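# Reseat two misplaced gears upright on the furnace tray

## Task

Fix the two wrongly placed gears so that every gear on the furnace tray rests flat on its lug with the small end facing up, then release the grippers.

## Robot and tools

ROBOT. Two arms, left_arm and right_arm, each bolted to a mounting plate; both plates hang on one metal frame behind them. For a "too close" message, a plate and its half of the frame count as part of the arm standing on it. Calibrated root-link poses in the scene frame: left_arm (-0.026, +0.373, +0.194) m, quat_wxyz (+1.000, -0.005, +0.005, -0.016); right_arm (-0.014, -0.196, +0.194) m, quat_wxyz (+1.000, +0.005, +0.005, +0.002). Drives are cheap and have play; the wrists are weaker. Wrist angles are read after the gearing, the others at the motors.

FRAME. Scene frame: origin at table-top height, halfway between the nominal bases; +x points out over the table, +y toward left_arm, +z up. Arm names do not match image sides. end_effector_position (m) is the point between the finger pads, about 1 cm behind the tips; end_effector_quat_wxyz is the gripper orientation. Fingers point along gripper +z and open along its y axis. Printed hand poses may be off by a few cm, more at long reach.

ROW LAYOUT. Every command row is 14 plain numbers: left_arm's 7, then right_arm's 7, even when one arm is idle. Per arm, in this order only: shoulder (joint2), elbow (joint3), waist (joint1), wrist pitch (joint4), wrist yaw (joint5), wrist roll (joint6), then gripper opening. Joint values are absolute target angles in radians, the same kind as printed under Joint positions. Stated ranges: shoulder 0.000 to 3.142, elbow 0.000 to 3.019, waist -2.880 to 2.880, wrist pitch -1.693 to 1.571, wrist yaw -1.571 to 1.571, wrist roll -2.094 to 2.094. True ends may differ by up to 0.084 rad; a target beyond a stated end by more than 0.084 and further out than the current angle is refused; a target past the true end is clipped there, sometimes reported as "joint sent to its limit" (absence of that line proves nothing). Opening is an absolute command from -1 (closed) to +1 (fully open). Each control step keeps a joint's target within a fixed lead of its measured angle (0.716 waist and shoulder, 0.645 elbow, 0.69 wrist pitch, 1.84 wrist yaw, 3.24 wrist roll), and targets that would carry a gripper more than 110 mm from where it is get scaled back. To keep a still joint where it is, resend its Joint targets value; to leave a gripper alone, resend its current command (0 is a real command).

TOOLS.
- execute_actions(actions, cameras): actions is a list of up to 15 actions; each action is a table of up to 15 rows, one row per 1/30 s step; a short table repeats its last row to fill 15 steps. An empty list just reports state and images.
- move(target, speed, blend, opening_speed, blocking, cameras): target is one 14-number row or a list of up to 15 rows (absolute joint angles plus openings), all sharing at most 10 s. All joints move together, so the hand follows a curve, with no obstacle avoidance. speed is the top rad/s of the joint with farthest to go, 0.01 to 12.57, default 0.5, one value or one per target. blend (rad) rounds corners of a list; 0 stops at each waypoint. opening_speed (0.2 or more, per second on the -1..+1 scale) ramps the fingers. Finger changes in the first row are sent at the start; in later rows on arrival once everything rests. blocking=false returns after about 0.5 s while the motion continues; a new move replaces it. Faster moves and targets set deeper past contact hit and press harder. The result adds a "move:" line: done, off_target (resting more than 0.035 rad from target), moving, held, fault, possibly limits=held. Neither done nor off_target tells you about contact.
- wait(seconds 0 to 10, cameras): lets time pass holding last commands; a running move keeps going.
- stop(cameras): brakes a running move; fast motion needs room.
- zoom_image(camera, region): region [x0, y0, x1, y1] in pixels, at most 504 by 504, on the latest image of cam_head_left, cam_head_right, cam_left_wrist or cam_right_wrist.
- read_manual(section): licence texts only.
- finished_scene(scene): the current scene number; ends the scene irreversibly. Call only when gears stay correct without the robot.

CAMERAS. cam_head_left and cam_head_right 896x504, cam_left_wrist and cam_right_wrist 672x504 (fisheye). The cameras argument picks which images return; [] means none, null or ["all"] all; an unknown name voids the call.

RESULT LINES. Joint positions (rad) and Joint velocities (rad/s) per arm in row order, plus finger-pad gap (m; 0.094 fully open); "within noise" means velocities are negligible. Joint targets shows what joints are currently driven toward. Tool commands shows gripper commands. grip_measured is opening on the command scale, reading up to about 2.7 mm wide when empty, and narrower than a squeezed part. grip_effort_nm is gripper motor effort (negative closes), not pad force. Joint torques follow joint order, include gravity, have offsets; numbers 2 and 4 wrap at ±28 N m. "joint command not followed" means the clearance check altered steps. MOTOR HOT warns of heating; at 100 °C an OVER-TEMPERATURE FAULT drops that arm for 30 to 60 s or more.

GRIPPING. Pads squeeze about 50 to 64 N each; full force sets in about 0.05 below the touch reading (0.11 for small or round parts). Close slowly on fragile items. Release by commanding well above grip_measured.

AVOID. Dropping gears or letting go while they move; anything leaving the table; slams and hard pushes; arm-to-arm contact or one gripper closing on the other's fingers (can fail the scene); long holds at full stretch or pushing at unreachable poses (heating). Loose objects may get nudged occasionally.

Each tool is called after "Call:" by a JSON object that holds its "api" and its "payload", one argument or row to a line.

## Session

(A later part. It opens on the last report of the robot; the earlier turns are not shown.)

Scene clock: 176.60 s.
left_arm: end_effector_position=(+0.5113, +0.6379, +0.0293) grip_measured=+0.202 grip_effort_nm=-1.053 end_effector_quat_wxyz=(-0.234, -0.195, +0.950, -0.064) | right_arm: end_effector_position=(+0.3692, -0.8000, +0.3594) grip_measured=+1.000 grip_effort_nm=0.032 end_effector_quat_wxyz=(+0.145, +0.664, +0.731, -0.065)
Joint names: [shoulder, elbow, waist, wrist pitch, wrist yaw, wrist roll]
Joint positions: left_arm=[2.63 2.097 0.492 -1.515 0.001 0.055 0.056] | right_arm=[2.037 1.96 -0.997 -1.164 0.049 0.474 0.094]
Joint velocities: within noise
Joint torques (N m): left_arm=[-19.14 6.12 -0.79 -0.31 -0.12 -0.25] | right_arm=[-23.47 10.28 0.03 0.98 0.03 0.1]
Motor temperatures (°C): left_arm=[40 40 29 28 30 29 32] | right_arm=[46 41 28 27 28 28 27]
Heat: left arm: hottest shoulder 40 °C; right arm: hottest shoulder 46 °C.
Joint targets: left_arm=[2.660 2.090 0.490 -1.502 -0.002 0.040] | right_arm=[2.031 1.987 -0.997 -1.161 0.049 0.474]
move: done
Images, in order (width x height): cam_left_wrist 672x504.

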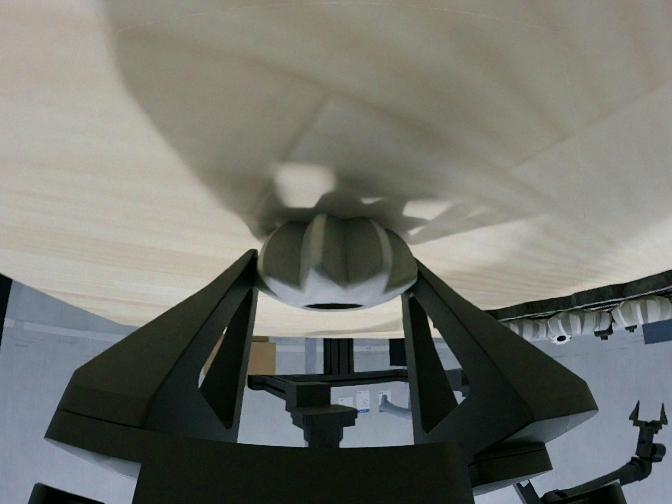

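Call:
{"api": "move", "payload": {
  "target": [
    [2.45,2.18,0.49,-1.68,0,0.04,-0.1,2.031,1.987,-0.997,-1.161,0.049,0.474,1],
    [2.25,1.5,0.49,-0.2,0,0.04,-0.1,2.031,1.987,-0.997,-1.161,0.049,0.474,1],
    [2.2,1.2,0.49,0.85,0,0.04,-0.1,2.031,1.987,-0.997,-1.161,0.049,0.474,1]
  ],
  "speed": [0.2,0.5,0.5],
  "cameras": ["cam_left_wrist"]
}}

Call:
{"api": "move", "payload": {
  "target": [2.60,1.16,0.49,1.435,0,0.04,-0.1,2.031,1.987,-0.997,-1.161,0.049,0.474,1],
  "speed": 0.3,
  "cameras": ["cam_left_wrist","cam_head_left"]
}}

Call:
{"api": "zoom_image", "payload": {
  "camera": "cam_head_left",
  "region": [90, 110, 290, 310]
}}

Scene clock: 196.53 s.
left_arm: end_effector_position=(+0.6367, +0.7008, +0.1723) grip_measured=+0.202 grip_effort_nm=-1.053 end_effector_quat_wxyz=(+0.586, -0.161, +0.779, +0.152) | right_arm: end_effector_position=(+0.3692, -0.8000, +0.3594) grip_measured=+1.000 grip_effort_nm=0.032 end_effector_quat_wxyz=(+0.145, +0.664, +0.731, -0.065)
Joint names: [shoulder, elbow, waist, wrist pitch, wrist yaw, wrist roll]
Joint positions: left_arm=[2.248 1.197 0.492 0.796 0.001 0.055 0.056] | right_arm=[2.037 1.96 -0.997 -1.164 0.049 0.474 0.094]
Joint velocities: within noise
Joint torques (N m): left_arm=[-20.78 5.98 -0.73 4.31 -0.05 -0.26] | right_arm=[-23.47 10.28 0.09 0.98 0.04 0.09]
Motor temperatures (°C): left_arm=[41 40 29 28 30 29 33] | right_arm=[47 41 28 27 28 28 27]
Heat: left arm: hottest shoulder 41 °C; right arm: hottest shoulder 47 °C.
Joint targets: left_arm=[2.200 1.200 0.490 0.838 0.000 0.040] | right_arm=[2.031 1.987 -0.997 -1.161 0.049 0.474]
move: off_target (left_arm); joint sent to its limit at target 1; left_arm: the wrist pitch is farthest, 0.054 rad from its target
Images, in order (width x height): cam_left_wrist 672x504.

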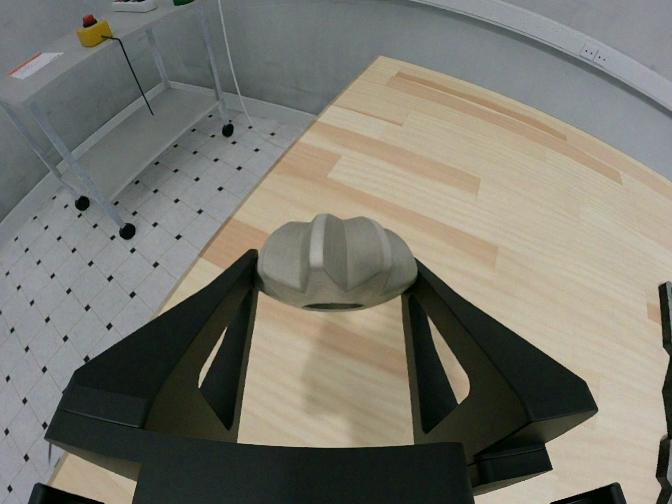

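Scene clock: 199.10 s.
left_arm: end_effector_position=(+0.5775, +0.6709, +0.0585) grip_measured=+0.202 grip_effort_nm=-1.057 end_effector_quat_wxyz=(+0.660, -0.148, +0.716, +0.172) | right_arm: end_effector_position=(+0.3692, -0.8000, +0.3594) grip_measured=+1.000 grip_effort_nm=0.032 end_effector_quat_wxyz=(+0.145, +0.664, +0.731, -0.065)
Joint names: [shoulder, elbow, waist, wrist pitch, wrist yaw, wrist roll]
Joint positions: left_arm=[2.601 1.156 0.492 1.391 0.001 0.055 0.056] | right_arm=[2.037 1.96 -0.997 -1.164 0.049 0.474 0.094]
Joint velocities: within noise
Joint torques (N m): left_arm=[-16.73 2.73 -0.62 4.38 -0.06 -0.27] | right_arm=[-23.47 10.29 0.03 0.99 0.03 0.08]
Motor temperatures (°C): left_arm=[41 40 29 29 30 29 33] | right_arm=[47 41 28 27 28 28 27]
Heat: left arm: hottest shoulder 41 °C; right arm: hottest shoulder 47 °C.
Joint targets: left_arm=[2.600 1.160 0.490 1.435 0.000 0.040] | right_arm=[2.031 1.987 -0.997 -1.161 0.049 0.474]
move: off_target (left_arm); left_arm: the wrist pitch is farthest, 0.044 rad from its target
Images, in order (width x height): cam_head_left 896x504, cam_left_wrist 672x504.

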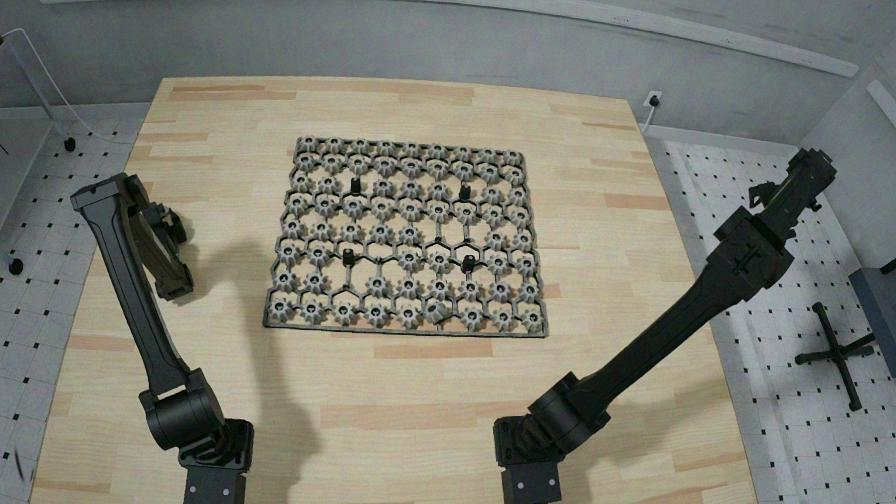

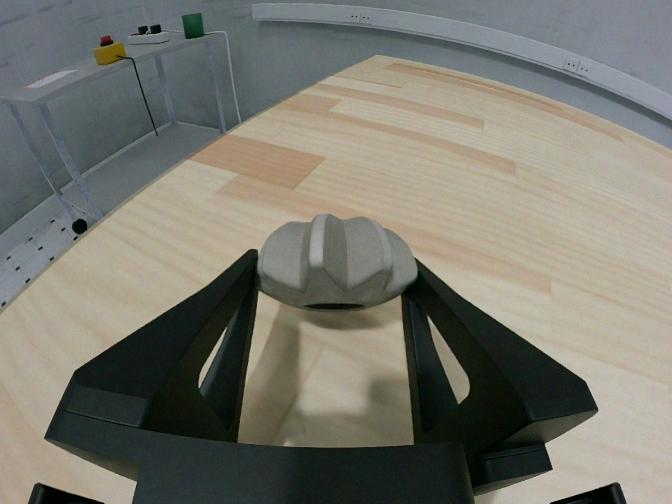

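Scaled by 2.520 from the camera's 896x504 image, which has a finer 1280x720 frame.

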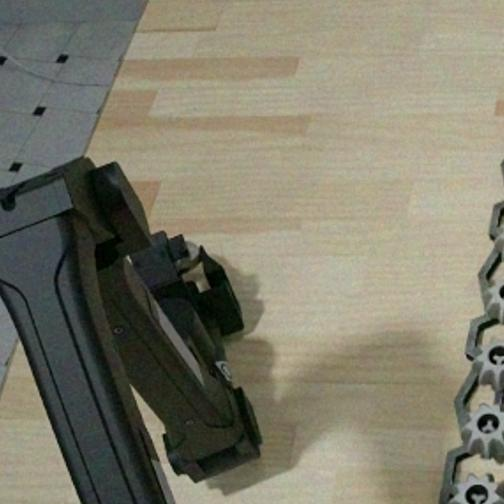

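Call:
{"api": "move", "payload": {
  "target": [2.625,1.16,0.49,1.465,0,0.04,-0.1,2.031,1.987,-0.997,-1.161,0.049,0.474,1],
  "speed": 0.05,
  "cameras": []
}}

Call:
{"api": "move", "payload": {
  "target": [2.638,1.16,0.49,1.478,0,0.04,-0.1,2.031,1.987,-0.997,-1.161,0.049,0.474,1],
  "speed": 0.05,
  "cameras": ["cam_left_wrist"]
}}

Scene clock: 205.90 s.
left_arm: end_effector_position=(+0.5735, +0.6689, +0.0538) grip_measured=+0.202 grip_effort_nm=-1.053 end_effector_quat_wxyz=(+0.664, -0.147, +0.712, +0.173) | right_arm: end_effector_position=(+0.3692, -0.8000, +0.3594) grip_measured=+1.000 grip_effort_nm=0.037 end_effector_quat_wxyz=(+0.145, +0.664, +0.731, -0.065)
Joint names: [shoulder, elbow, waist, wrist pitch, wrist yaw, wrist roll]
Joint positions: left_arm=[2.62 1.156 0.492 1.42 0.001 0.055 0.056] | right_arm=[2.037 1.96 -0.997 -1.164 0.049 0.474 0.094]
Joint velocities: within noise
Joint torques (N m): left_arm=[-16.09 2.59 -0.73 4.44 -0.06 -0.26] | right_arm=[-23.41 10.25 -0.09 0.99 0.03 0.09]
Motor temperatures (°C): left_arm=[41 39 29 29 30 29 33] | right_arm=[47 42 28 27 28 28 27]
Heat: left arm: hottest shoulder 41 °C; right arm: hottest shoulder 47 °C.
Joint targets: left_arm=[2.625 1.160 0.490 1.465 0.000 0.040] | right_arm=[2.031 1.987 -0.997 -1.161 0.049 0.474]
move: off_target (left_arm); left_arm: the wrist pitch is farthest, 0.045 rad from its target
No camera images: "cameras" was empty.

Scene clock: 206.70 s.
left_arm: end_effector_position=(+0.5707, +0.6675, +0.0493) grip_measured=+0.202 grip_effort_nm=-1.048 end_effector_quat_wxyz=(+0.665, -0.147, +0.712, +0.173) | right_arm: end_effector_position=(+0.3692, -0.8000, +0.3594) grip_measured=+1.000 grip_effort_nm=0.032 end_effector_quat_wxyz=(+0.145, +0.664, +0.731, -0.065)
Joint names: [shoulder, elbow, waist, wrist pitch, wrist yaw, wrist roll]
Joint positions: left_arm=[2.632 1.156 0.492 1.434 0.001 0.055 0.056] | right_arm=[2.037 1.96 -0.997 -1.164 0.049 0.474 0.094]
Joint velocities: within noise
Joint torques (N m): left_arm=[-15.97 2.48 -0.79 4.4 -0.07 -0.26] | right_arm=[-23.41 10.29 -0.03 0.99 0.04 0.09]
Motor temperatures (°C): left_arm=[41 39 29 29 30 29 33] | right_arm=[47 42 28 27 28 28 27]
Heat: left arm: hottest shoulder 41 °C; right arm: hottest shoulder 47 °C.
Joint targets: left_arm=[2.638 1.160 0.490 1.478 0.000 0.040] | right_arm=[2.031 1.987 -0.997 -1.161 0.049 0.474]
move: off_target (left_arm); left_arm: the wrist pitch is farthest, 0.044 rad from its target
Images, in order (width x height): cam_left_wrist 672x504.

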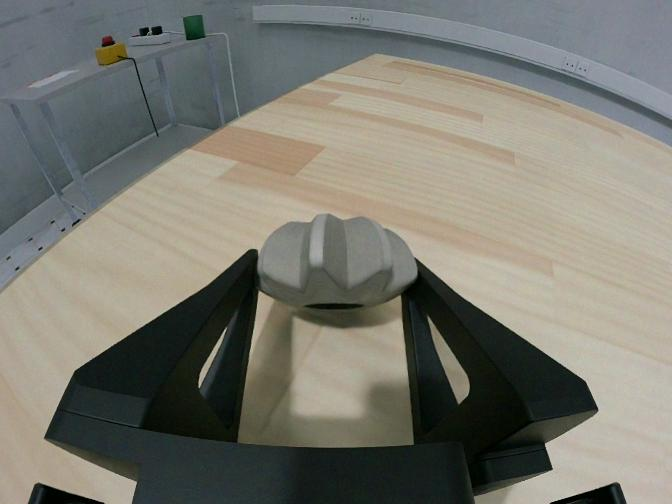

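Call:
{"api": "move", "payload": {
  "target": [2.65,1.16,0.49,1.49,0,0.04,-0.1,2.031,1.987,-0.997,-1.161,0.049,0.474,1],
  "speed": 0.05,
  "cameras": []
}}

Call:
{"api": "move", "payload": {
  "target": [2.658,1.16,0.49,1.498,0,0.04,-0.1,2.031,1.987,-0.997,-1.161,0.049,0.474,1],
  "speed": 0.05,
  "cameras": ["cam_left_wrist"]
}}

Scene clock: 211.07 s.
left_arm: end_effector_position=(+0.5687, +0.6665, +0.0471) grip_measured=+0.202 grip_effort_nm=-1.053 end_effector_quat_wxyz=(+0.667, -0.150, +0.709, +0.171) | right_arm: end_effector_position=(+0.3692, -0.8000, +0.3594) grip_measured=+1.000 grip_effort_nm=0.032 end_effector_quat_wxyz=(+0.145, +0.664, +0.731, -0.065)
Joint names: [shoulder, elbow, waist, wrist pitch, wrist yaw, wrist roll]
Joint positions: left_arm=[2.641 1.156 0.492 1.447 0.001 0.045 0.056] | right_arm=[2.037 1.96 -0.997 -1.164 0.049 0.474 0.094]
Joint velocities: within noise
Joint torques (N m): left_arm=[-15.85 2.37 -0.73 4.31 -0.06 -0.25] | right_arm=[-23.41 10.26 0.03 0.98 0.03 0.1]
Motor temperatures (°C): left_arm=[41 39 29 29 30 29 33] | right_arm=[47 42 28 27 28 28 27]
Heat: left arm: hottest shoulder 41 °C; right arm: hottest shoulder 47 °C.
Joint targets: left_arm=[2.650 1.160 0.490 1.491 0.000 0.032] | right_arm=[2.031 1.987 -0.997 -1.161 0.049 0.474]
move: off_target (left_arm); left_arm: the wrist pitch is farthest, 0.043 rad from its target
No camera images: "cameras" was empty.

Scene clock: 211.77 s.
left_arm: end_effector_position=(+0.5679, +0.6661, +0.0469) grip_measured=+0.202 grip_effort_nm=-1.053 end_effector_quat_wxyz=(+0.669, -0.150, +0.707, +0.171) | right_arm: end_effector_position=(+0.3692, -0.8000, +0.3594) grip_measured=+1.000 grip_effort_nm=0.042 end_effector_quat_wxyz=(+0.145, +0.664, +0.731, -0.065)
Joint names: [shoulder, elbow, waist, wrist pitch, wrist yaw, wrist roll]
Joint positions: left_arm=[2.644 1.156 0.492 1.457 0.001 0.045 0.056] | right_arm=[2.037 1.96 -0.997 -1.164 0.049 0.474 0.094]
Joint velocities: within noise
Joint torques (N m): left_arm=[-15.5 2.36 -0.79 4.18 -0.06 -0.17] | right_arm=[-23.36 10.28 0.03 0.96 0.03 0.09]
Motor temperatures (°C): left_arm=[41 39 29 29 30 29 33] | right_arm=[47 42 28 27 28 28 27]
Heat: left arm: hottest shoulder 41 °C; right arm: hottest shoulder 47 °C.
Joint targets: left_arm=[2.658 1.160 0.490 1.497 0.000 0.040] | right_arm=[2.031 1.987 -0.997 -1.161 0.049 0.474]
move: off_target (left_arm); left_arm: the wrist pitch is farthest, 0.041 rad from its target
Images, in order (width x height): cam_left_wrist 672x504.

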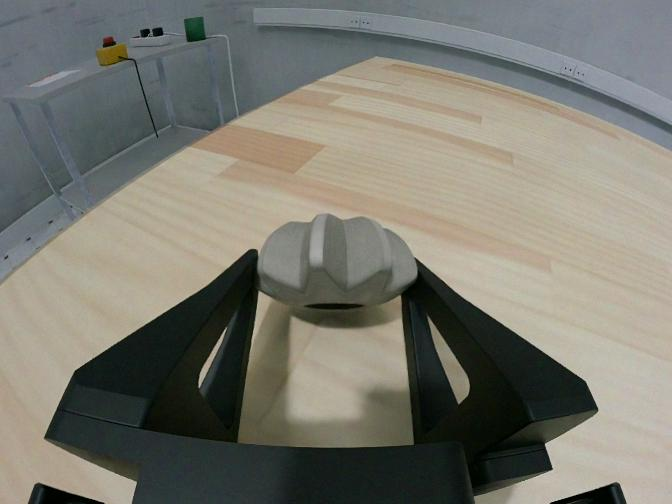

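Call:
{"api": "move", "payload": {
  "target": [2.658,1.16,0.49,1.498,0,0.04,0.35,2.031,1.987,-0.997,-1.161,0.049,0.474,1],
  "opening_speed": 0.2,
  "cameras": ["cam_left_wrist"]
}}

Call:
{"api": "zoom_image", "payload": {
  "camera": "cam_left_wrist",
  "region": [200, 180, 470, 380]
}}

Scene clock: 218.57 s.
left_arm: end_effector_position=(+0.5679, +0.6661, +0.0516) grip_measured=+0.347 grip_effort_nm=0.115 end_effector_quat_wxyz=(+0.676, -0.147, +0.701, +0.174) | right_arm: end_effector_position=(+0.3692, -0.8000, +0.3594) grip_measured=+1.000 grip_effort_nm=0.032 end_effector_quat_wxyz=(+0.145, +0.664, +0.731, -0.065)
Joint names: [shoulder, elbow, waist, wrist pitch, wrist yaw, wrist roll]
Joint positions: left_arm=[2.645 1.156 0.492 1.477 0.001 0.05 0.063] | right_arm=[2.037 1.96 -0.997 -1.164 0.049 0.474 0.094]
Joint velocities: within noise
Joint torques (N m): left_arm=[-15.44 2.36 -0.67 3.36 -0.07 -0.16] | right_arm=[-23.47 10.25 0.03 0.98 0.03 0.09]
Motor temperatures (°C): left_arm=[40 39 29 29 30 29 33] | right_arm=[47 42 28 27 28 28 27]
Heat: left arm: hottest shoulder 40 °C; right arm: hottest shoulder 47 °C.
Joint targets: left_arm=[2.658 1.160 0.490 1.499 0.000 0.045] | right_arm=[2.031 1.987 -0.997 -1.161 0.049 0.474]
move: done
Images, in order (width x height): cam_left_wrist 672x504.

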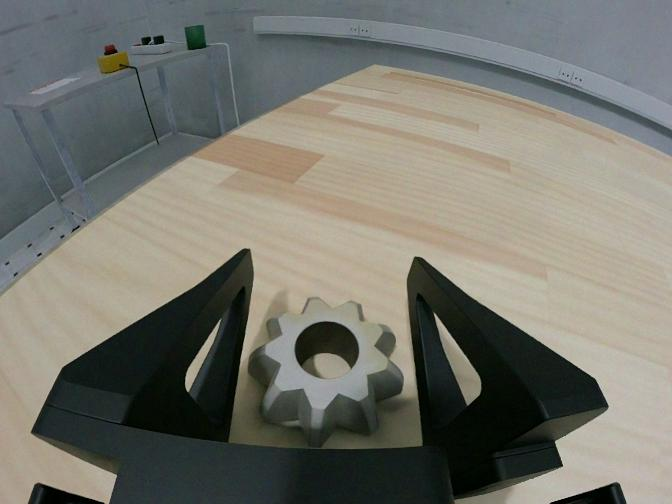

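Scaled by 1.867 from the camera's 672x504 image, which has a finer 960x720 frame.

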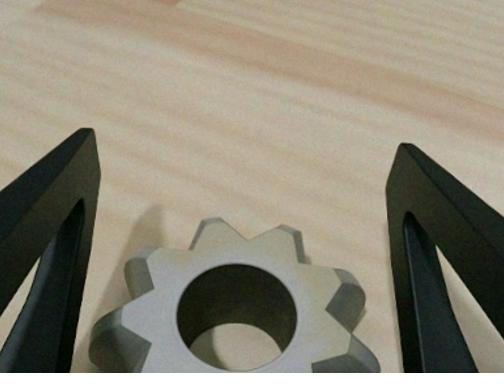

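Call:
{"api": "move", "payload": {
  "target": [2.645,1.156,0.49,1.48,0,0.04,0.8,2.031,1.987,-0.997,-1.161,0.049,0.474,1],
  "opening_speed": 0.4,
  "cameras": []
}}

Call:
{"api": "move", "payload": {
  "target": [
    [2.44,1.14,0.49,1.26,0,0.04,0.8,2.031,1.987,-0.997,-1.161,0.049,0.474,1],
    [2.15,1.4,0.49,-0.6,0,0.04,0.8,2.031,1.987,-0.997,-1.161,0.049,0.474,1],
    [2.17,1.6,0.49,-0.99,0,0.04,0.6,2.031,1.987,-0.997,-1.161,0.049,0.474,1]
  ],
  "speed": [0.25,0.6,0.5],
  "cameras": ["cam_left_wrist"]
}}

Scene clock: 231.30 s.
left_arm: end_effector_position=(+0.5679, +0.6661, +0.0516) grip_measured=+0.797 grip_effort_nm=0.115 end_effector_quat_wxyz=(+0.676, -0.147, +0.701, +0.174) | right_arm: end_effector_position=(+0.3692, -0.8000, +0.3594) grip_measured=+1.000 grip_effort_nm=0.032 end_effector_quat_wxyz=(+0.145, +0.664, +0.731, -0.065)
Joint names: [shoulder, elbow, waist, wrist pitch, wrist yaw, wrist roll]
Joint positions: left_arm=[2.645 1.156 0.492 1.477 0.001 0.05 0.084] | right_arm=[2.037 1.96 -0.997 -1.164 0.049 0.474 0.094]
Joint velocities: within noise
Joint torques (N m): left_arm=[-16.38 2.04 -0.73 2.47 -0.06 -0.21] | right_arm=[-23.53 10.28 -0.03 0.99 0.03 0.09]
Motor temperatures (°C): left_arm=[39 38 29 29 30 29 32] | right_arm=[47 42 28 27 28 28 27]
Heat: left arm: hottest shoulder 39 °C; right arm: hottest shoulder 47 °C.
Joint targets: left_arm=[2.645 1.156 0.490 1.480 0.000 0.040] | right_arm=[2.031 1.987 -0.997 -1.161 0.049 0.474]
move: done
No camera images: "cameras" was empty.

Scene clock: 237.23 s.
left_arm: end_effector_position=(+0.5109, +0.6381, +0.1257) grip_measured=+0.603 grip_effort_nm=-0.159 end_effector_quat_wxyz=(-0.014, -0.204, +0.979, -0.006) | right_arm: end_effector_position=(+0.3692, -0.8000, +0.3594) grip_measured=+1.000 grip_effort_nm=0.032 end_effector_quat_wxyz=(+0.145, +0.664, +0.731, -0.065)
Joint names: [shoulder, elbow, waist, wrist pitch, wrist yaw, wrist roll]
Joint positions: left_arm=[2.168 1.558 0.492 -0.978 0.001 0.048 0.075] | right_arm=[2.037 1.96 -0.997 -1.164 0.049 0.474 0.094]
Joint velocities: within noise
Joint torques (N m): left_arm=[-18.2 10.35 -0.67 -0.34 -0.06 -0.2] | right_arm=[-23.36 10.28 0.09 0.96 0.04 0.1]
Motor temperatures (°C): left_arm=[39 39 29 29 30 29 32] | right_arm=[47 42 28 27 28 28 27]
Heat: left arm: hottest shoulder 39 °C; right arm: hottest shoulder 47 °C.
Joint targets: left_arm=[2.170 1.600 0.490 -0.989 0.000 0.038] | right_arm=[2.031 1.987 -0.997 -1.161 0.049 0.474]
move: off_target (left_arm); target 3's new numbers were sent with left_arm's elbow 0.042 rad from that target; left_arm: the elbow is farthest, 0.042 rad from its target
Images, in order (width x height): cam_left_wrist 672x504.

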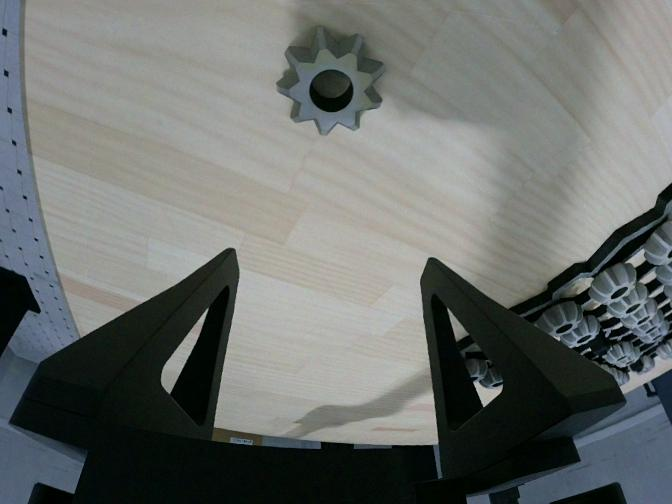

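Call:
{"api": "move", "payload": {
  "target": [
    [2.335,1.745,0.49,-0.935,0,0.04,0.5,2.031,1.987,-0.997,-1.161,0.049,0.474,1]
  ],
  "speed": 0.25,
  "cameras": ["cam_left_wrist"]
}}

Call:
{"api": "move", "payload": {
  "target": [2.42,1.75,0.49,-0.846,0,0.04,0.5,2.031,1.987,-0.997,-1.161,0.049,0.474,1],
  "speed": 0.1,
  "cameras": ["cam_left_wrist"]
}}

Scene clock: 248.60 s.
left_arm: end_effector_position=(+0.5474, +0.6561, +0.0800) grip_measured=+0.503 grip_effort_nm=-0.159 end_effector_quat_wxyz=(-0.003, -0.205, +0.979, -0.003) | right_arm: end_effector_position=(+0.3692, -0.8000, +0.3594) grip_measured=+1.000 grip_effort_nm=0.032 end_effector_quat_wxyz=(+0.145, +0.664, +0.731, -0.065)
Joint names: [shoulder, elbow, waist, wrist pitch, wrist yaw, wrist roll]
Joint positions: left_arm=[2.316 1.698 0.492 -0.947 0.001 0.047 0.071] | right_arm=[2.037 1.96 -0.997 -1.164 0.049 0.474 0.094]
Joint velocities: within noise
Joint torques (N m): left_arm=[-18.37 10.78 -0.79 0.8 -0.05 -0.19] | right_arm=[-23.41 10.29 0.03 0.99 0.04 0.1]
Motor temperatures (°C): left_arm=[39 40 29 29 30 29 32] | right_arm=[47 42 28 27 28 28 27]
Heat: left arm: hottest elbow 40 °C; right arm: hottest shoulder 47 °C.
Joint targets: left_arm=[2.335 1.745 0.490 -0.935 0.000 0.038] | right_arm=[2.031 1.987 -0.997 -1.161 0.049 0.474]
move: off_target (left_arm); left_arm: the elbow is farthest, 0.047 rad from its target
Images, in order (width x height): cam_left_wrist 672x504.

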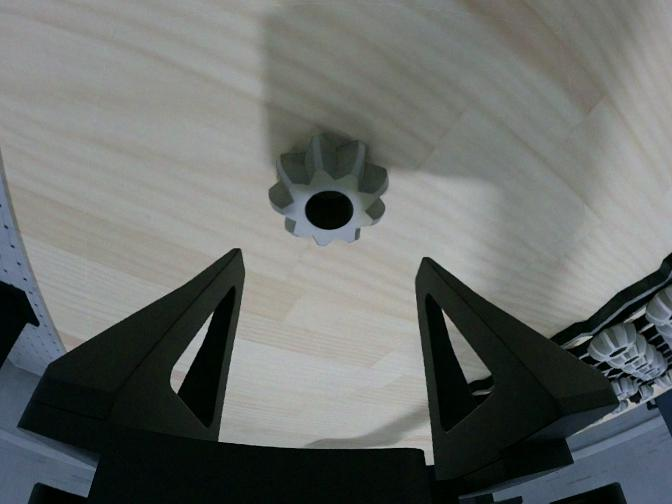

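Scene clock: 249.87 s.
left_arm: end_effector_position=(+0.5509, +0.6576, +0.0345) grip_measured=+0.503 grip_effort_nm=-0.159 end_effector_quat_wxyz=(+0.005, -0.205, +0.979, -0.001) | right_arm: end_effector_position=(+0.3692, -0.8000, +0.3594) grip_measured=+1.000 grip_effort_nm=0.042 end_effector_quat_wxyz=(+0.145, +0.664, +0.731, -0.065)
Joint names: [shoulder, elbow, waist, wrist pitch, wrist yaw, wrist roll]
Joint positions: left_arm=[2.392 1.702 0.492 -0.858 0.001 0.047 0.071] | right_arm=[2.037 1.96 -0.997 -1.164 0.049 0.474 0.094]
Joint velocities: within noise
Joint torques (N m): left_arm=[-17.79 10.44 -0.73 0.9 -0.05 -0.17] | right_arm=[-23.47 10.3 0.03 0.98 0.03 0.09]
Motor temperatures (°C): left_arm=[39 40 29 29 30 29 32] | right_arm=[47 42 28 27 28 28 27]
Heat: left arm: hottest elbow 40 °C; right arm: hottest shoulder 47 °C.
Joint targets: left_arm=[2.420 1.750 0.490 -0.845 0.000 0.040] | right_arm=[2.031 1.987 -0.997 -1.161 0.049 0.474]
move: off_target (left_arm); left_arm: the elbow is farthest, 0.048 rad from its target
Images, in order (width x height): cam_left_wrist 672x504.

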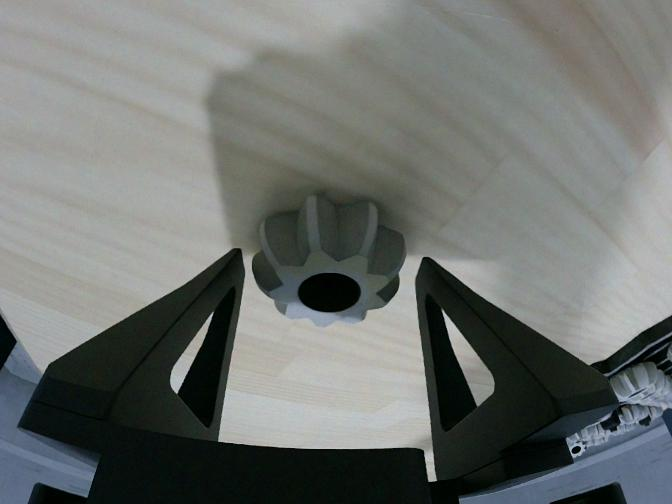

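Call:
{"api": "move", "payload": {
  "target": [2.438,1.752,0.49,-0.819,0,0.04,0.5,2.031,1.987,-0.997,-1.161,0.049,0.474,1],
  "speed": 0.05,
  "cameras": ["cam_left_wrist"]
}}

Scene clock: 254.67 s.
left_arm: end_effector_position=(+0.5545, +0.6593, +0.0264) grip_measured=+0.503 grip_effort_nm=-0.159 end_effector_quat_wxyz=(+0.012, -0.205, +0.979, +0.001) | right_arm: end_effector_position=(+0.3692, -0.8000, +0.3594) grip_measured=+1.000 grip_effort_nm=0.032 end_effector_quat_wxyz=(+0.145, +0.664, +0.731, -0.065)
Joint names: [shoulder, elbow, waist, wrist pitch, wrist yaw, wrist roll]
Joint positions: left_arm=[2.407 1.706 0.492 -0.832 0.001 0.047 0.071] | right_arm=[2.037 1.96 -0.997 -1.164 0.049 0.474 0.094]
Joint velocities: within noise
Joint torques (N m): left_arm=[-17.79 10.22 -0.79 0.92 -0.04 -0.18] | right_arm=[-23.41 10.28 0.09 0.99 0.03 0.09]
Motor temperatures (°C): left_arm=[39 41 29 29 30 29 32] | right_arm=[47 42 28 27 28 28 27]
Heat: left arm: hottest elbow 41 °C; right arm: hottest shoulder 47 °C.
Joint targets: left_arm=[2.438 1.752 0.490 -0.819 0.000 0.040] | right_arm=[2.031 1.987 -0.997 -1.161 0.049 0.474]
move: off_target (left_arm); left_arm: the elbow is farthest, 0.046 rad from its target
Images, in order (width x height): cam_left_wrist 672x504.

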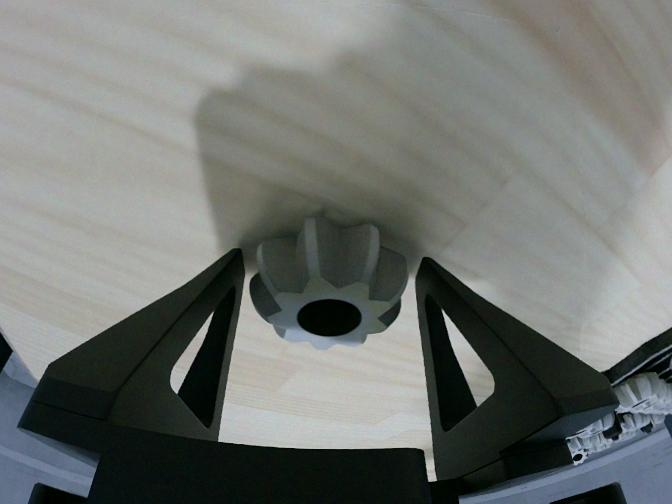

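Call:
{"api": "move", "payload": {
  "target": [2.438,1.752,0.49,-0.819,0,0.04,-0.1,2.031,1.987,-0.997,-1.161,0.049,0.474,1],
  "opening_speed": 0.2,
  "cameras": ["cam_left_wrist"]
}}

Call:
{"api": "move", "payload": {
  "target": [
    [2.25,1.70,0.49,-1.0,0,0.04,-0.1,2.031,1.987,-0.997,-1.161,0.049,0.474,1],
    [2.08,1.47,-0.48,-0.98,0,0.28,-0.1,2.031,1.987,-0.997,-1.161,0.049,0.474,1]
  ],
  "speed": [0.2,0.5],
  "cameras": ["cam_left_wrist"]
}}

Call:
{"api": "zoom_image", "payload": {
  "camera": "cam_left_wrist",
  "region": [200, 120, 470, 370]
}}

Scene clock: 264.57 s.
left_arm: end_effector_position=(+0.5543, +0.6596, +0.0264) grip_measured=+0.199 grip_effort_nm=-1.057 end_effector_quat_wxyz=(+0.012, -0.206, +0.978, +0.001) | right_arm: end_effector_position=(+0.3692, -0.8000, +0.3594) grip_measured=+1.000 grip_effort_nm=0.042 end_effector_quat_wxyz=(+0.145, +0.664, +0.731, -0.065)
Joint names: [shoulder, elbow, waist, wrist pitch, wrist yaw, wrist roll]
Joint positions: left_arm=[2.407 1.706 0.492 -0.832 0 0.045 0.056] | right_arm=[2.037 1.96 -0.997 -1.164 0.049 0.474 0.094]
Joint velocities: within noise
Joint torques (N m): left_arm=[-17.73 10.24 -0.79 0.87 -0.06 -0.19] | right_arm=[-23.47 10.28 0.03 1.01 0.03 0.09]
Motor temperatures (°C): left_arm=[39 41 29 29 30 29 32] | right_arm=[47 42 28 27 28 28 27]
Heat: left arm: hottest elbow 41 °C; right arm: hottest shoulder 47 °C.
Joint targets: left_arm=[2.438 1.752 0.490 -0.820 -0.002 0.038] | right_arm=[2.031 1.987 -0.997 -1.161 0.049 0.474]
move: off_target (left_arm); left_arm: the elbow is farthest, 0.046 rad from its target
Images, in order (width x height): cam_left_wrist 672x504.

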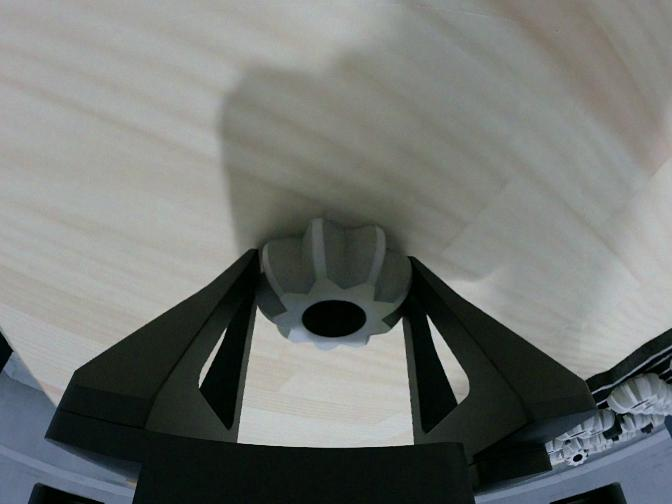

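Scene clock: 268.33 s.
left_arm: end_effector_position=(+0.4665, +0.0935, +0.1325) grip_measured=+0.198 grip_effort_nm=-1.053 end_effector_quat_wxyz=(-0.034, +0.380, +0.924, -0.003) | right_arm: end_effector_position=(+0.3692, -0.8000, +0.3594) grip_measured=+1.000 grip_effort_nm=0.032 end_effector_quat_wxyz=(+0.145, +0.664, +0.731, -0.065)
Joint names: [shoulder, elbow, waist, wrist pitch, wrist yaw, wrist roll]
Joint positions: left_arm=[2.121 1.472 -0.482 -0.984 0 0.266 0.056] | right_arm=[2.037 1.96 -0.997 -1.164 0.049 0.474 0.094]
Joint velocities: within noise
Joint torques (N m): left_arm=[-20.31 6.76 -0.85 0.32 0.01 0.05] | right_arm=[-23.53 10.29 0.03 0.96 0.04 0.09]
Motor temperatures (°C): left_arm=[39 41 29 29 30 29 32] | right_arm=[47 42 28 27 28 28 27]
Heat: left arm: hottest elbow 41 °C; right arm: hottest shoulder 47 °C.
Joint targets: left_arm=[2.080 1.470 -0.480 -0.979 -0.001 0.281] | right_arm=[2.031 1.987 -0.997 -1.161 0.049 0.474]
move: off_target (left_arm); left_arm: the shoulder is farthest, 0.041 rad from its target
Images, in order (width x height): cam_left_wrist 672x504.

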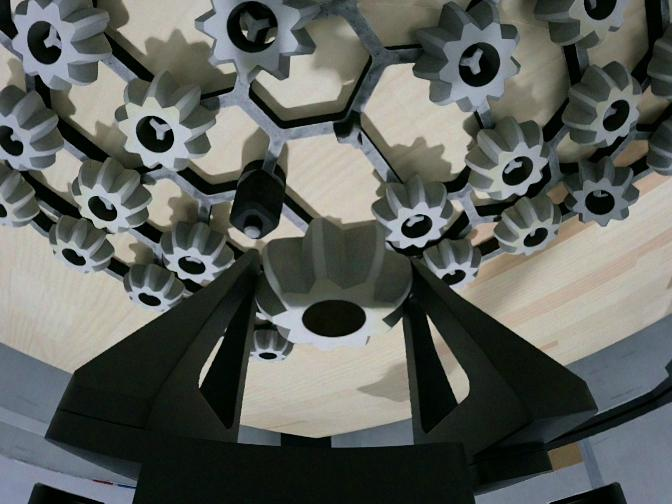

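Scaled by 1.867 from the camera's 672x504 image, which has a finer 960x720 frame.

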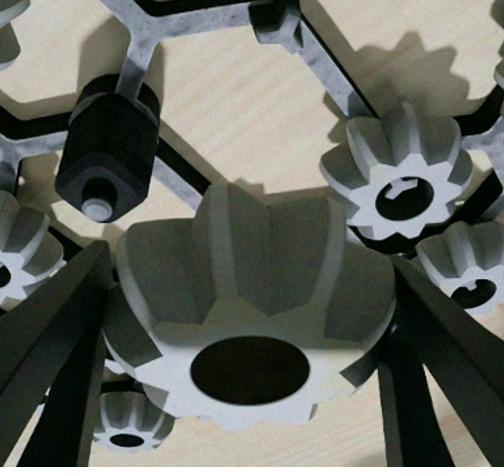

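Call:
{"api": "move", "payload": {
  "target": [2.182,1.434,-0.513,-0.828,0,0.25,-0.1,2.031,1.987,-0.997,-1.161,0.049,0.474,1],
  "speed": 0.15,
  "cameras": ["cam_left_wrist"]
}}

Call:
{"api": "zoom_image", "payload": {
  "camera": "cam_left_wrist",
  "region": [200, 120, 470, 370]
}}

Scene clock: 282.50 s.
left_arm: end_effector_position=(+0.4625, +0.0794, +0.0885) grip_measured=+0.198 grip_effort_nm=-1.048 end_effector_quat_wxyz=(-0.011, +0.391, +0.921, -0.005) | right_arm: end_effector_position=(+0.3692, -0.8000, +0.3594) grip_measured=+1.000 grip_effort_nm=0.042 end_effector_quat_wxyz=(+0.145, +0.664, +0.731, -0.065)
Joint names: [shoulder, elbow, waist, wrist pitch, wrist yaw, wrist roll]
Joint positions: left_arm=[2.178 1.432 -0.506 -0.84 0 0.265 0.056] | right_arm=[2.037 1.96 -0.997 -1.164 0.049 0.474 0.094]
Joint velocities: within noise
Joint torques (N m): left_arm=[-17.2 6.54 -1.32 0.69 0.04 -0.27] | right_arm=[-23.47 10.28 0.03 1.01 0.03 0.09]
Motor temperatures (°C): left_arm=[40 41 29 28 30 29 33] | right_arm=[47 42 28 27 28 28 27]
Heat: left arm: hottest elbow 41 °C; right arm: hottest shoulder 47 °C.
Joint targets: left_arm=[2.182 1.434 -0.513 -0.829 0.000 0.249] | right_arm=[2.031 1.987 -0.997 -1.161 0.049 0.474]
move: done
Images, in order (width x height): cam_left_wrist 672x504.

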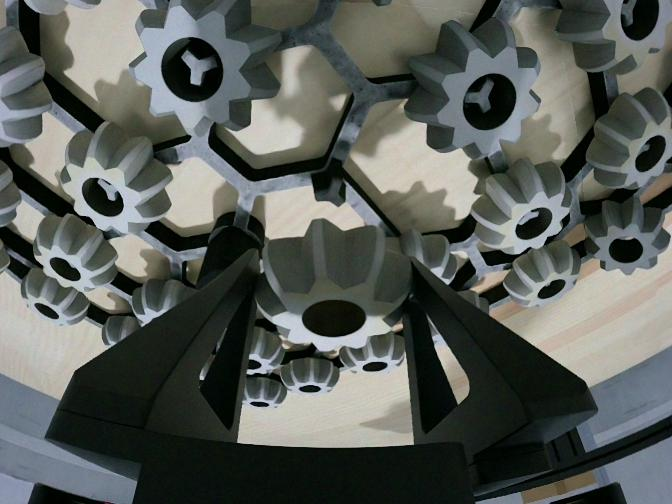

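Scaled by 1.867 from the camera's 672x504 image, which has a finer 960x720 frame.

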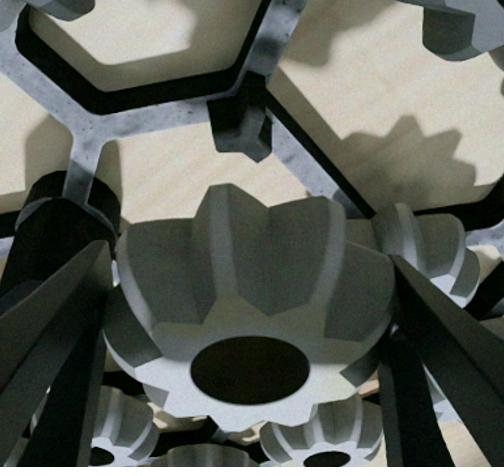

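Call:
{"api": "move", "payload": {
  "target": [
    [2.182,1.434,-0.496,-0.803,0,0.255,-0.1,2.031,1.987,-0.997,-1.161,0.049,0.474,1],
    [2.255,1.434,-0.496,-0.745,0,0.255,-0.1,2.031,1.987,-0.997,-1.161,0.049,0.474,1]
  ],
  "speed": 0.1,
  "cameras": ["cam_left_wrist"]
}}

Call:
{"api": "zoom_image", "payload": {
  "camera": "cam_left_wrist",
  "region": [200, 120, 470, 370]
}}

Scene clock: 299.53 s.
left_arm: end_effector_position=(+0.4670, +0.0769, +0.0583) grip_measured=+0.198 grip_effort_nm=-1.053 end_effector_quat_wxyz=(+0.000, +0.390, +0.921, -0.008) | right_arm: end_effector_position=(+0.3692, -0.8000, +0.3594) grip_measured=+1.000 grip_effort_nm=0.027 end_effector_quat_wxyz=(+0.145, +0.664, +0.731, -0.065)
Joint names: [shoulder, elbow, waist, wrist pitch, wrist yaw, wrist roll]
Joint positions: left_arm=[2.233 1.432 -0.504 -0.763 0.001 0.266 0.056] | right_arm=[2.037 1.96 -0.997 -1.164 0.049 0.474 0.094]
Joint velocities: within noise
Joint torques (N m): left_arm=[-16.09 6.26 -0.03 1.13 0.05 -0.2] | right_arm=[-23.36 10.29 0.03 1.01 0.03 0.09]
Motor temperatures (°C): left_arm=[39 41 29 28 30 29 33] | right_arm=[47 42 28 27 28 28 27]
Heat: left arm: hottest elbow 41 °C; right arm: hottest shoulder 47 °C.
Joint targets: left_arm=[2.255 1.434 -0.496 -0.745 0.002 0.257] | right_arm=[2.031 1.987 -0.997 -1.161 0.049 0.474]
move: done
Images, in order (width x height): cam_left_wrist 672x504.

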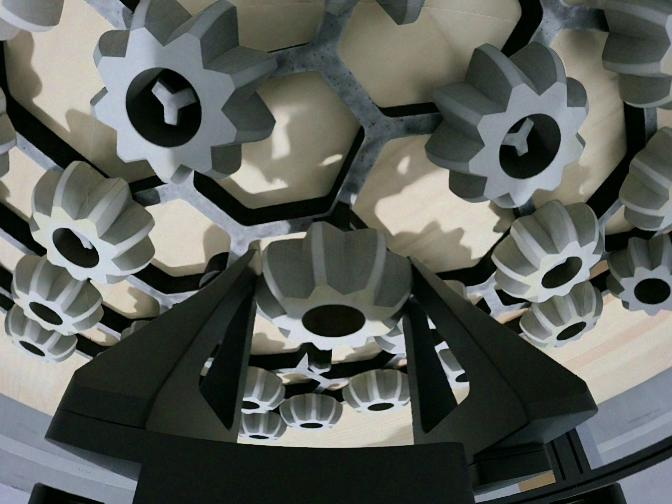

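Scaled by 1.867 from the camera's 672x504 image, which has a finer 960x720 frame.

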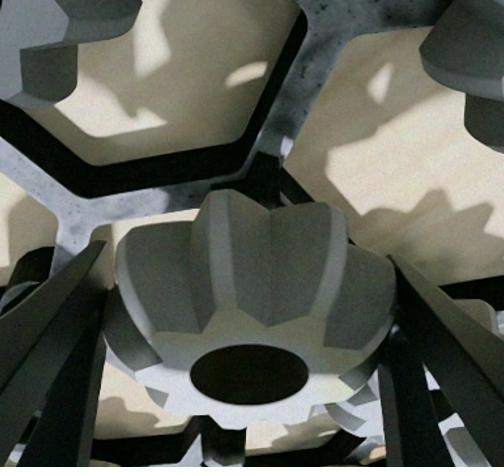

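Call:
{"api": "move", "payload": {
  "target": [2.28,1.434,-0.506,-0.722,0,0.252,-0.1,2.031,1.987,-0.997,-1.161,0.049,0.474,1],
  "speed": 0.05,
  "cameras": ["cam_left_wrist"]
}}

Call:
{"api": "zoom_image", "payload": {
  "camera": "cam_left_wrist",
  "region": [200, 120, 470, 370]
}}

Scene clock: 314.47 s.
left_arm: end_effector_position=(+0.4680, +0.0763, +0.0577) grip_measured=+0.198 grip_effort_nm=-1.057 end_effector_quat_wxyz=(+0.003, +0.394, +0.919, -0.008) | right_arm: end_effector_position=(+0.3692, -0.8000, +0.3594) grip_measured=+1.000 grip_effort_nm=0.037 end_effector_quat_wxyz=(+0.145, +0.664, +0.731, -0.065)
Joint names: [shoulder, elbow, waist, wrist pitch, wrist yaw, wrist roll]
Joint positions: left_arm=[2.234 1.432 -0.504 -0.757 0.001 0.274 0.056] | right_arm=[2.037 1.96 -0.997 -1.164 0.049 0.474 0.094]
Joint velocities: within noise
Joint torques (N m): left_arm=[-14.45 6.27 -0.97 1.88 -0.02 -0.25] | right_arm=[-23.47 10.28 -0.03 0.98 0.03 0.1]
Motor temperatures (°C): left_arm=[39 40 29 28 30 29 33] | right_arm=[48 42 28 27 28 28 27]
Heat: left arm: hottest elbow 40 °C; right arm: hottest shoulder 48 °C.
Joint targets: left_arm=[2.280 1.434 -0.506 -0.723 0.000 0.260] | right_arm=[2.031 1.987 -0.997 -1.161 0.049 0.474]
move: off_target (left_arm); left_arm: the shoulder is farthest, 0.046 rad from its target
Images, in order (width x height): cam_left_wrist 672x504.

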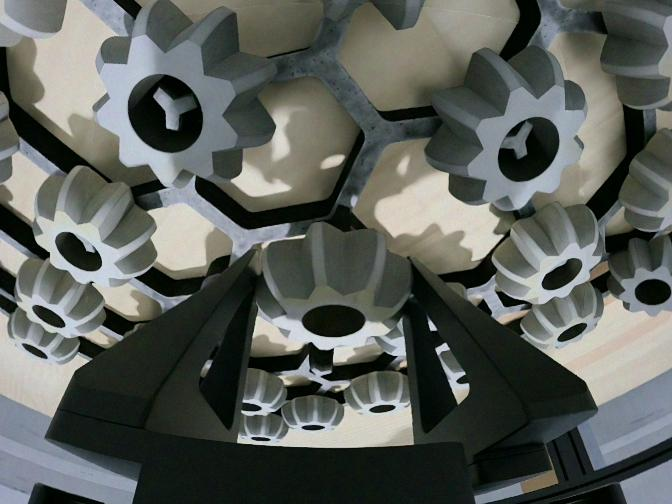

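Scaled by 1.867 from the camera's 672x504 image, which has a finer 960x720 frame.

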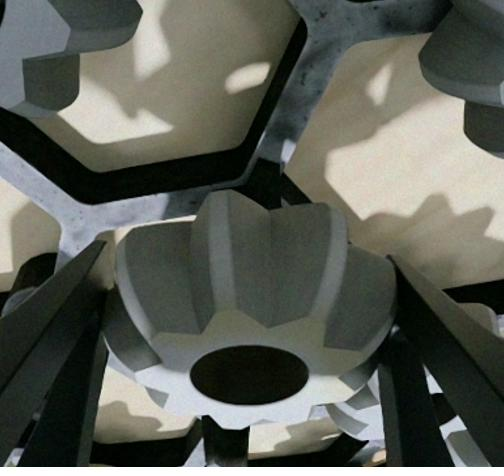

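Call:
{"api": "move", "payload": {
  "target": [
    [2.235,1.434,-0.506,-0.76,0,0.252,-0.1,2.031,1.987,-0.997,-1.161,0.049,0.474,1],
    [2.235,1.497,-0.515,-0.797,0,0.245,-0.1,2.031,1.987,-0.997,-1.161,0.049,0.474,1]
  ],
  "speed": 0.06,
  "cameras": ["cam_left_wrist"]
}}

Call:
{"api": "zoom_image", "payload": {
  "camera": "cam_left_wrist",
  "region": [200, 120, 470, 370]
}}

Scene clock: 331.50 s.
left_arm: end_effector_position=(+0.4674, +0.0757, +0.0611) grip_measured=+0.198 grip_effort_nm=-1.057 end_effector_quat_wxyz=(-0.005, +0.386, +0.923, -0.006) | right_arm: end_effector_position=(+0.3692, -0.8000, +0.3594) grip_measured=+1.000 grip_effort_nm=0.032 end_effector_quat_wxyz=(+0.145, +0.664, +0.731, -0.065)
Joint names: [shoulder, elbow, waist, wrist pitch, wrist yaw, wrist roll]
Joint positions: left_arm=[2.234 1.445 -0.506 -0.784 0 0.254 0.056] | right_arm=[2.037 1.96 -0.997 -1.164 0.049 0.474 0.094]
Joint velocities: within noise
Joint torques (N m): left_arm=[-17.79 10.18 -1.49 -0.34 -0.02 -0.25] | right_arm=[-23.47 10.26 -0.03 0.96 0.03 0.09]
Motor temperatures (°C): left_arm=[39 40 29 29 30 29 34] | right_arm=[48 42 28 27 28 28 27]
Heat: left arm: hottest elbow 40 °C; right arm: hottest shoulder 48 °C.
Joint targets: left_arm=[2.235 1.497 -0.515 -0.797 -0.002 0.238] | right_arm=[2.031 1.987 -0.997 -1.161 0.049 0.474]
move: off_target (left_arm); left_arm: the elbow is farthest, 0.052 rad from its target
Images, in order (width x height): cam_left_wrist 672x504.

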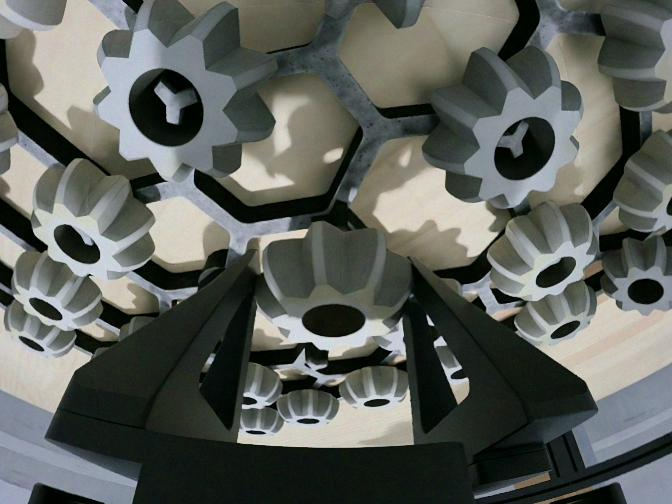

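Scaled by 1.867 from the camera's 672x504 image, which has a finer 960x720 frame.

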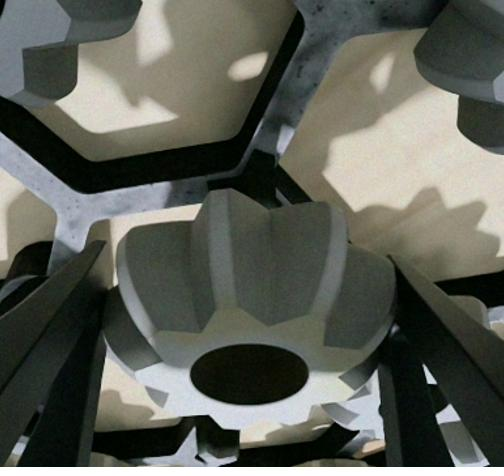

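Call:
{"api": "move", "payload": {
  "target": [2.235,1.508,-0.519,-0.766,0,0.245,-0.1,2.031,1.987,-0.997,-1.161,0.049,0.474,1],
  "speed": 0.06,
  "cameras": ["cam_left_wrist"]
}}

Call:
{"api": "zoom_image", "payload": {
  "camera": "cam_left_wrist",
  "region": [200, 120, 470, 370]
}}

Scene clock: 336.73 s.
left_arm: end_effector_position=(+0.4724, +0.0700, +0.0639) grip_measured=+0.198 grip_effort_nm=-1.053 end_effector_quat_wxyz=(+0.004, +0.388, +0.922, -0.008) | right_arm: end_effector_position=(+0.3692, -0.8000, +0.3594) grip_measured=+1.000 grip_effort_nm=0.032 end_effector_quat_wxyz=(+0.145, +0.664, +0.731, -0.065)
Joint names: [shoulder, elbow, waist, wrist pitch, wrist yaw, wrist roll]
Joint positions: left_arm=[2.234 1.455 -0.51 -0.777 0 0.254 0.056] | right_arm=[2.037 1.96 -0.997 -1.164 0.049 0.474 0.094]
Joint velocities: within noise
Joint torques (N m): left_arm=[-17.79 10.33 -1.49 0.81 0.05 -0.19] | right_arm=[-23.47 10.28 -0.03 1.01 0.03 0.09]
Motor temperatures (°C): left_arm=[39 41 29 29 30 29 34] | right_arm=[48 42 28 27 28 28 27]
Heat: left arm: hottest elbow 41 °C; right arm: hottest shoulder 48 °C.
Joint targets: left_arm=[2.235 1.508 -0.519 -0.766 0.000 0.245] | right_arm=[2.031 1.987 -0.997 -1.161 0.049 0.474]
move: off_target (left_arm); left_arm: the elbow is farthest, 0.053 rad from its target
Images, in order (width x height): cam_left_wrist 672x504.

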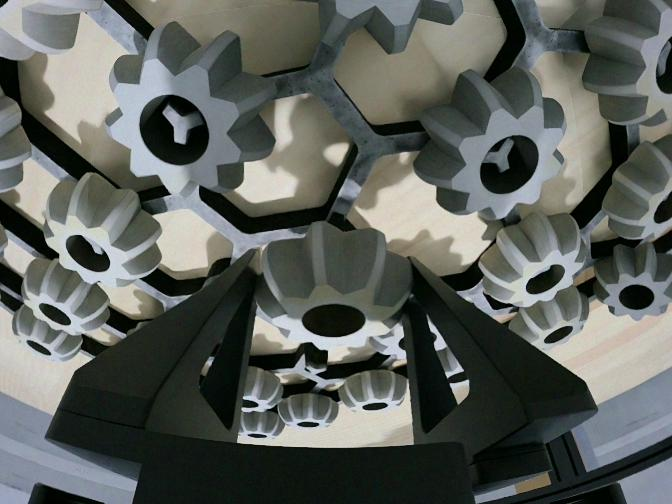

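Scaled by 1.867 from the camera's 672x504 image, which has a finer 960x720 frame.

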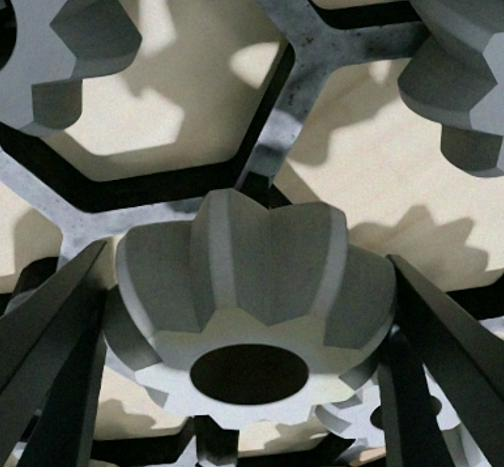

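Call:
{"api": "move", "payload": {
  "target": [2.287,1.508,-0.519,-0.73,0,0.245,-0.1,2.031,1.987,-0.997,-1.161,0.049,0.474,1],
  "speed": 0.05,
  "cameras": ["cam_left_wrist"]
}}

Call:
{"api": "zoom_image", "payload": {
  "camera": "cam_left_wrist",
  "region": [200, 120, 470, 370]
}}

Scene clock: 345.63 s.
left_arm: end_effector_position=(+0.4705, +0.0707, +0.0411) grip_measured=+0.198 grip_effort_nm=-1.053 end_effector_quat_wxyz=(+0.002, +0.387, +0.922, -0.007) | right_arm: end_effector_position=(+0.3692, -0.8000, +0.3594) grip_measured=+1.000 grip_effort_nm=0.037 end_effector_quat_wxyz=(+0.145, +0.664, +0.731, -0.065)
Joint names: [shoulder, elbow, waist, wrist pitch, wrist yaw, wrist roll]
Joint positions: left_arm=[2.275 1.455 -0.51 -0.74 0 0.252 0.056] | right_arm=[2.037 1.96 -0.997 -1.164 0.049 0.474 0.094]
Joint velocities: within noise
Joint torques (N m): left_arm=[-17.2 10.04 -1.55 0.77 0.04 -0.19] | right_arm=[-23.41 10.26 -0.03 0.98 0.03 0.09]
Motor temperatures (°C): left_arm=[39 42 29 28 30 29 34] | right_arm=[48 42 28 27 28 28 27]
Heat: left arm: hottest elbow 42 °C; right arm: hottest shoulder 48 °C.
Joint targets: left_arm=[2.287 1.508 -0.519 -0.730 0.000 0.243] | right_arm=[2.031 1.987 -0.997 -1.161 0.049 0.474]
move: off_target (left_arm); left_arm: the elbow is farthest, 0.053 rad from its target
Images, in order (width x height): cam_left_wrist 672x504.

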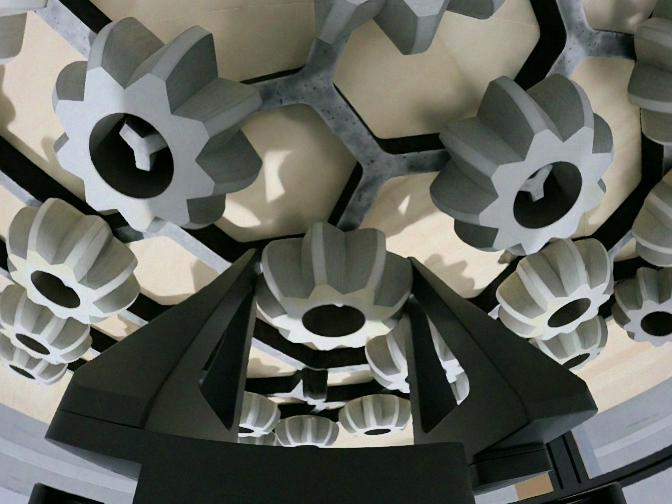

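Scaled by 1.867 from the camera's 672x504 image, which has a finer 960x720 frame.

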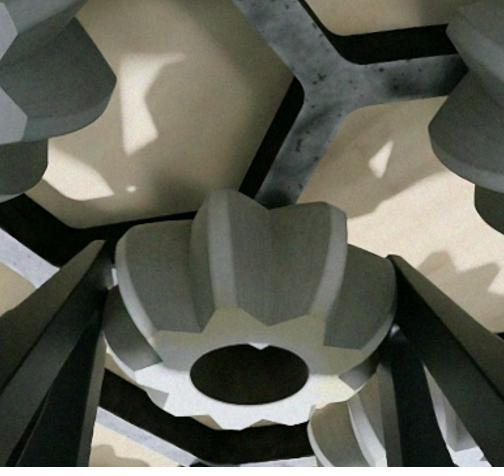

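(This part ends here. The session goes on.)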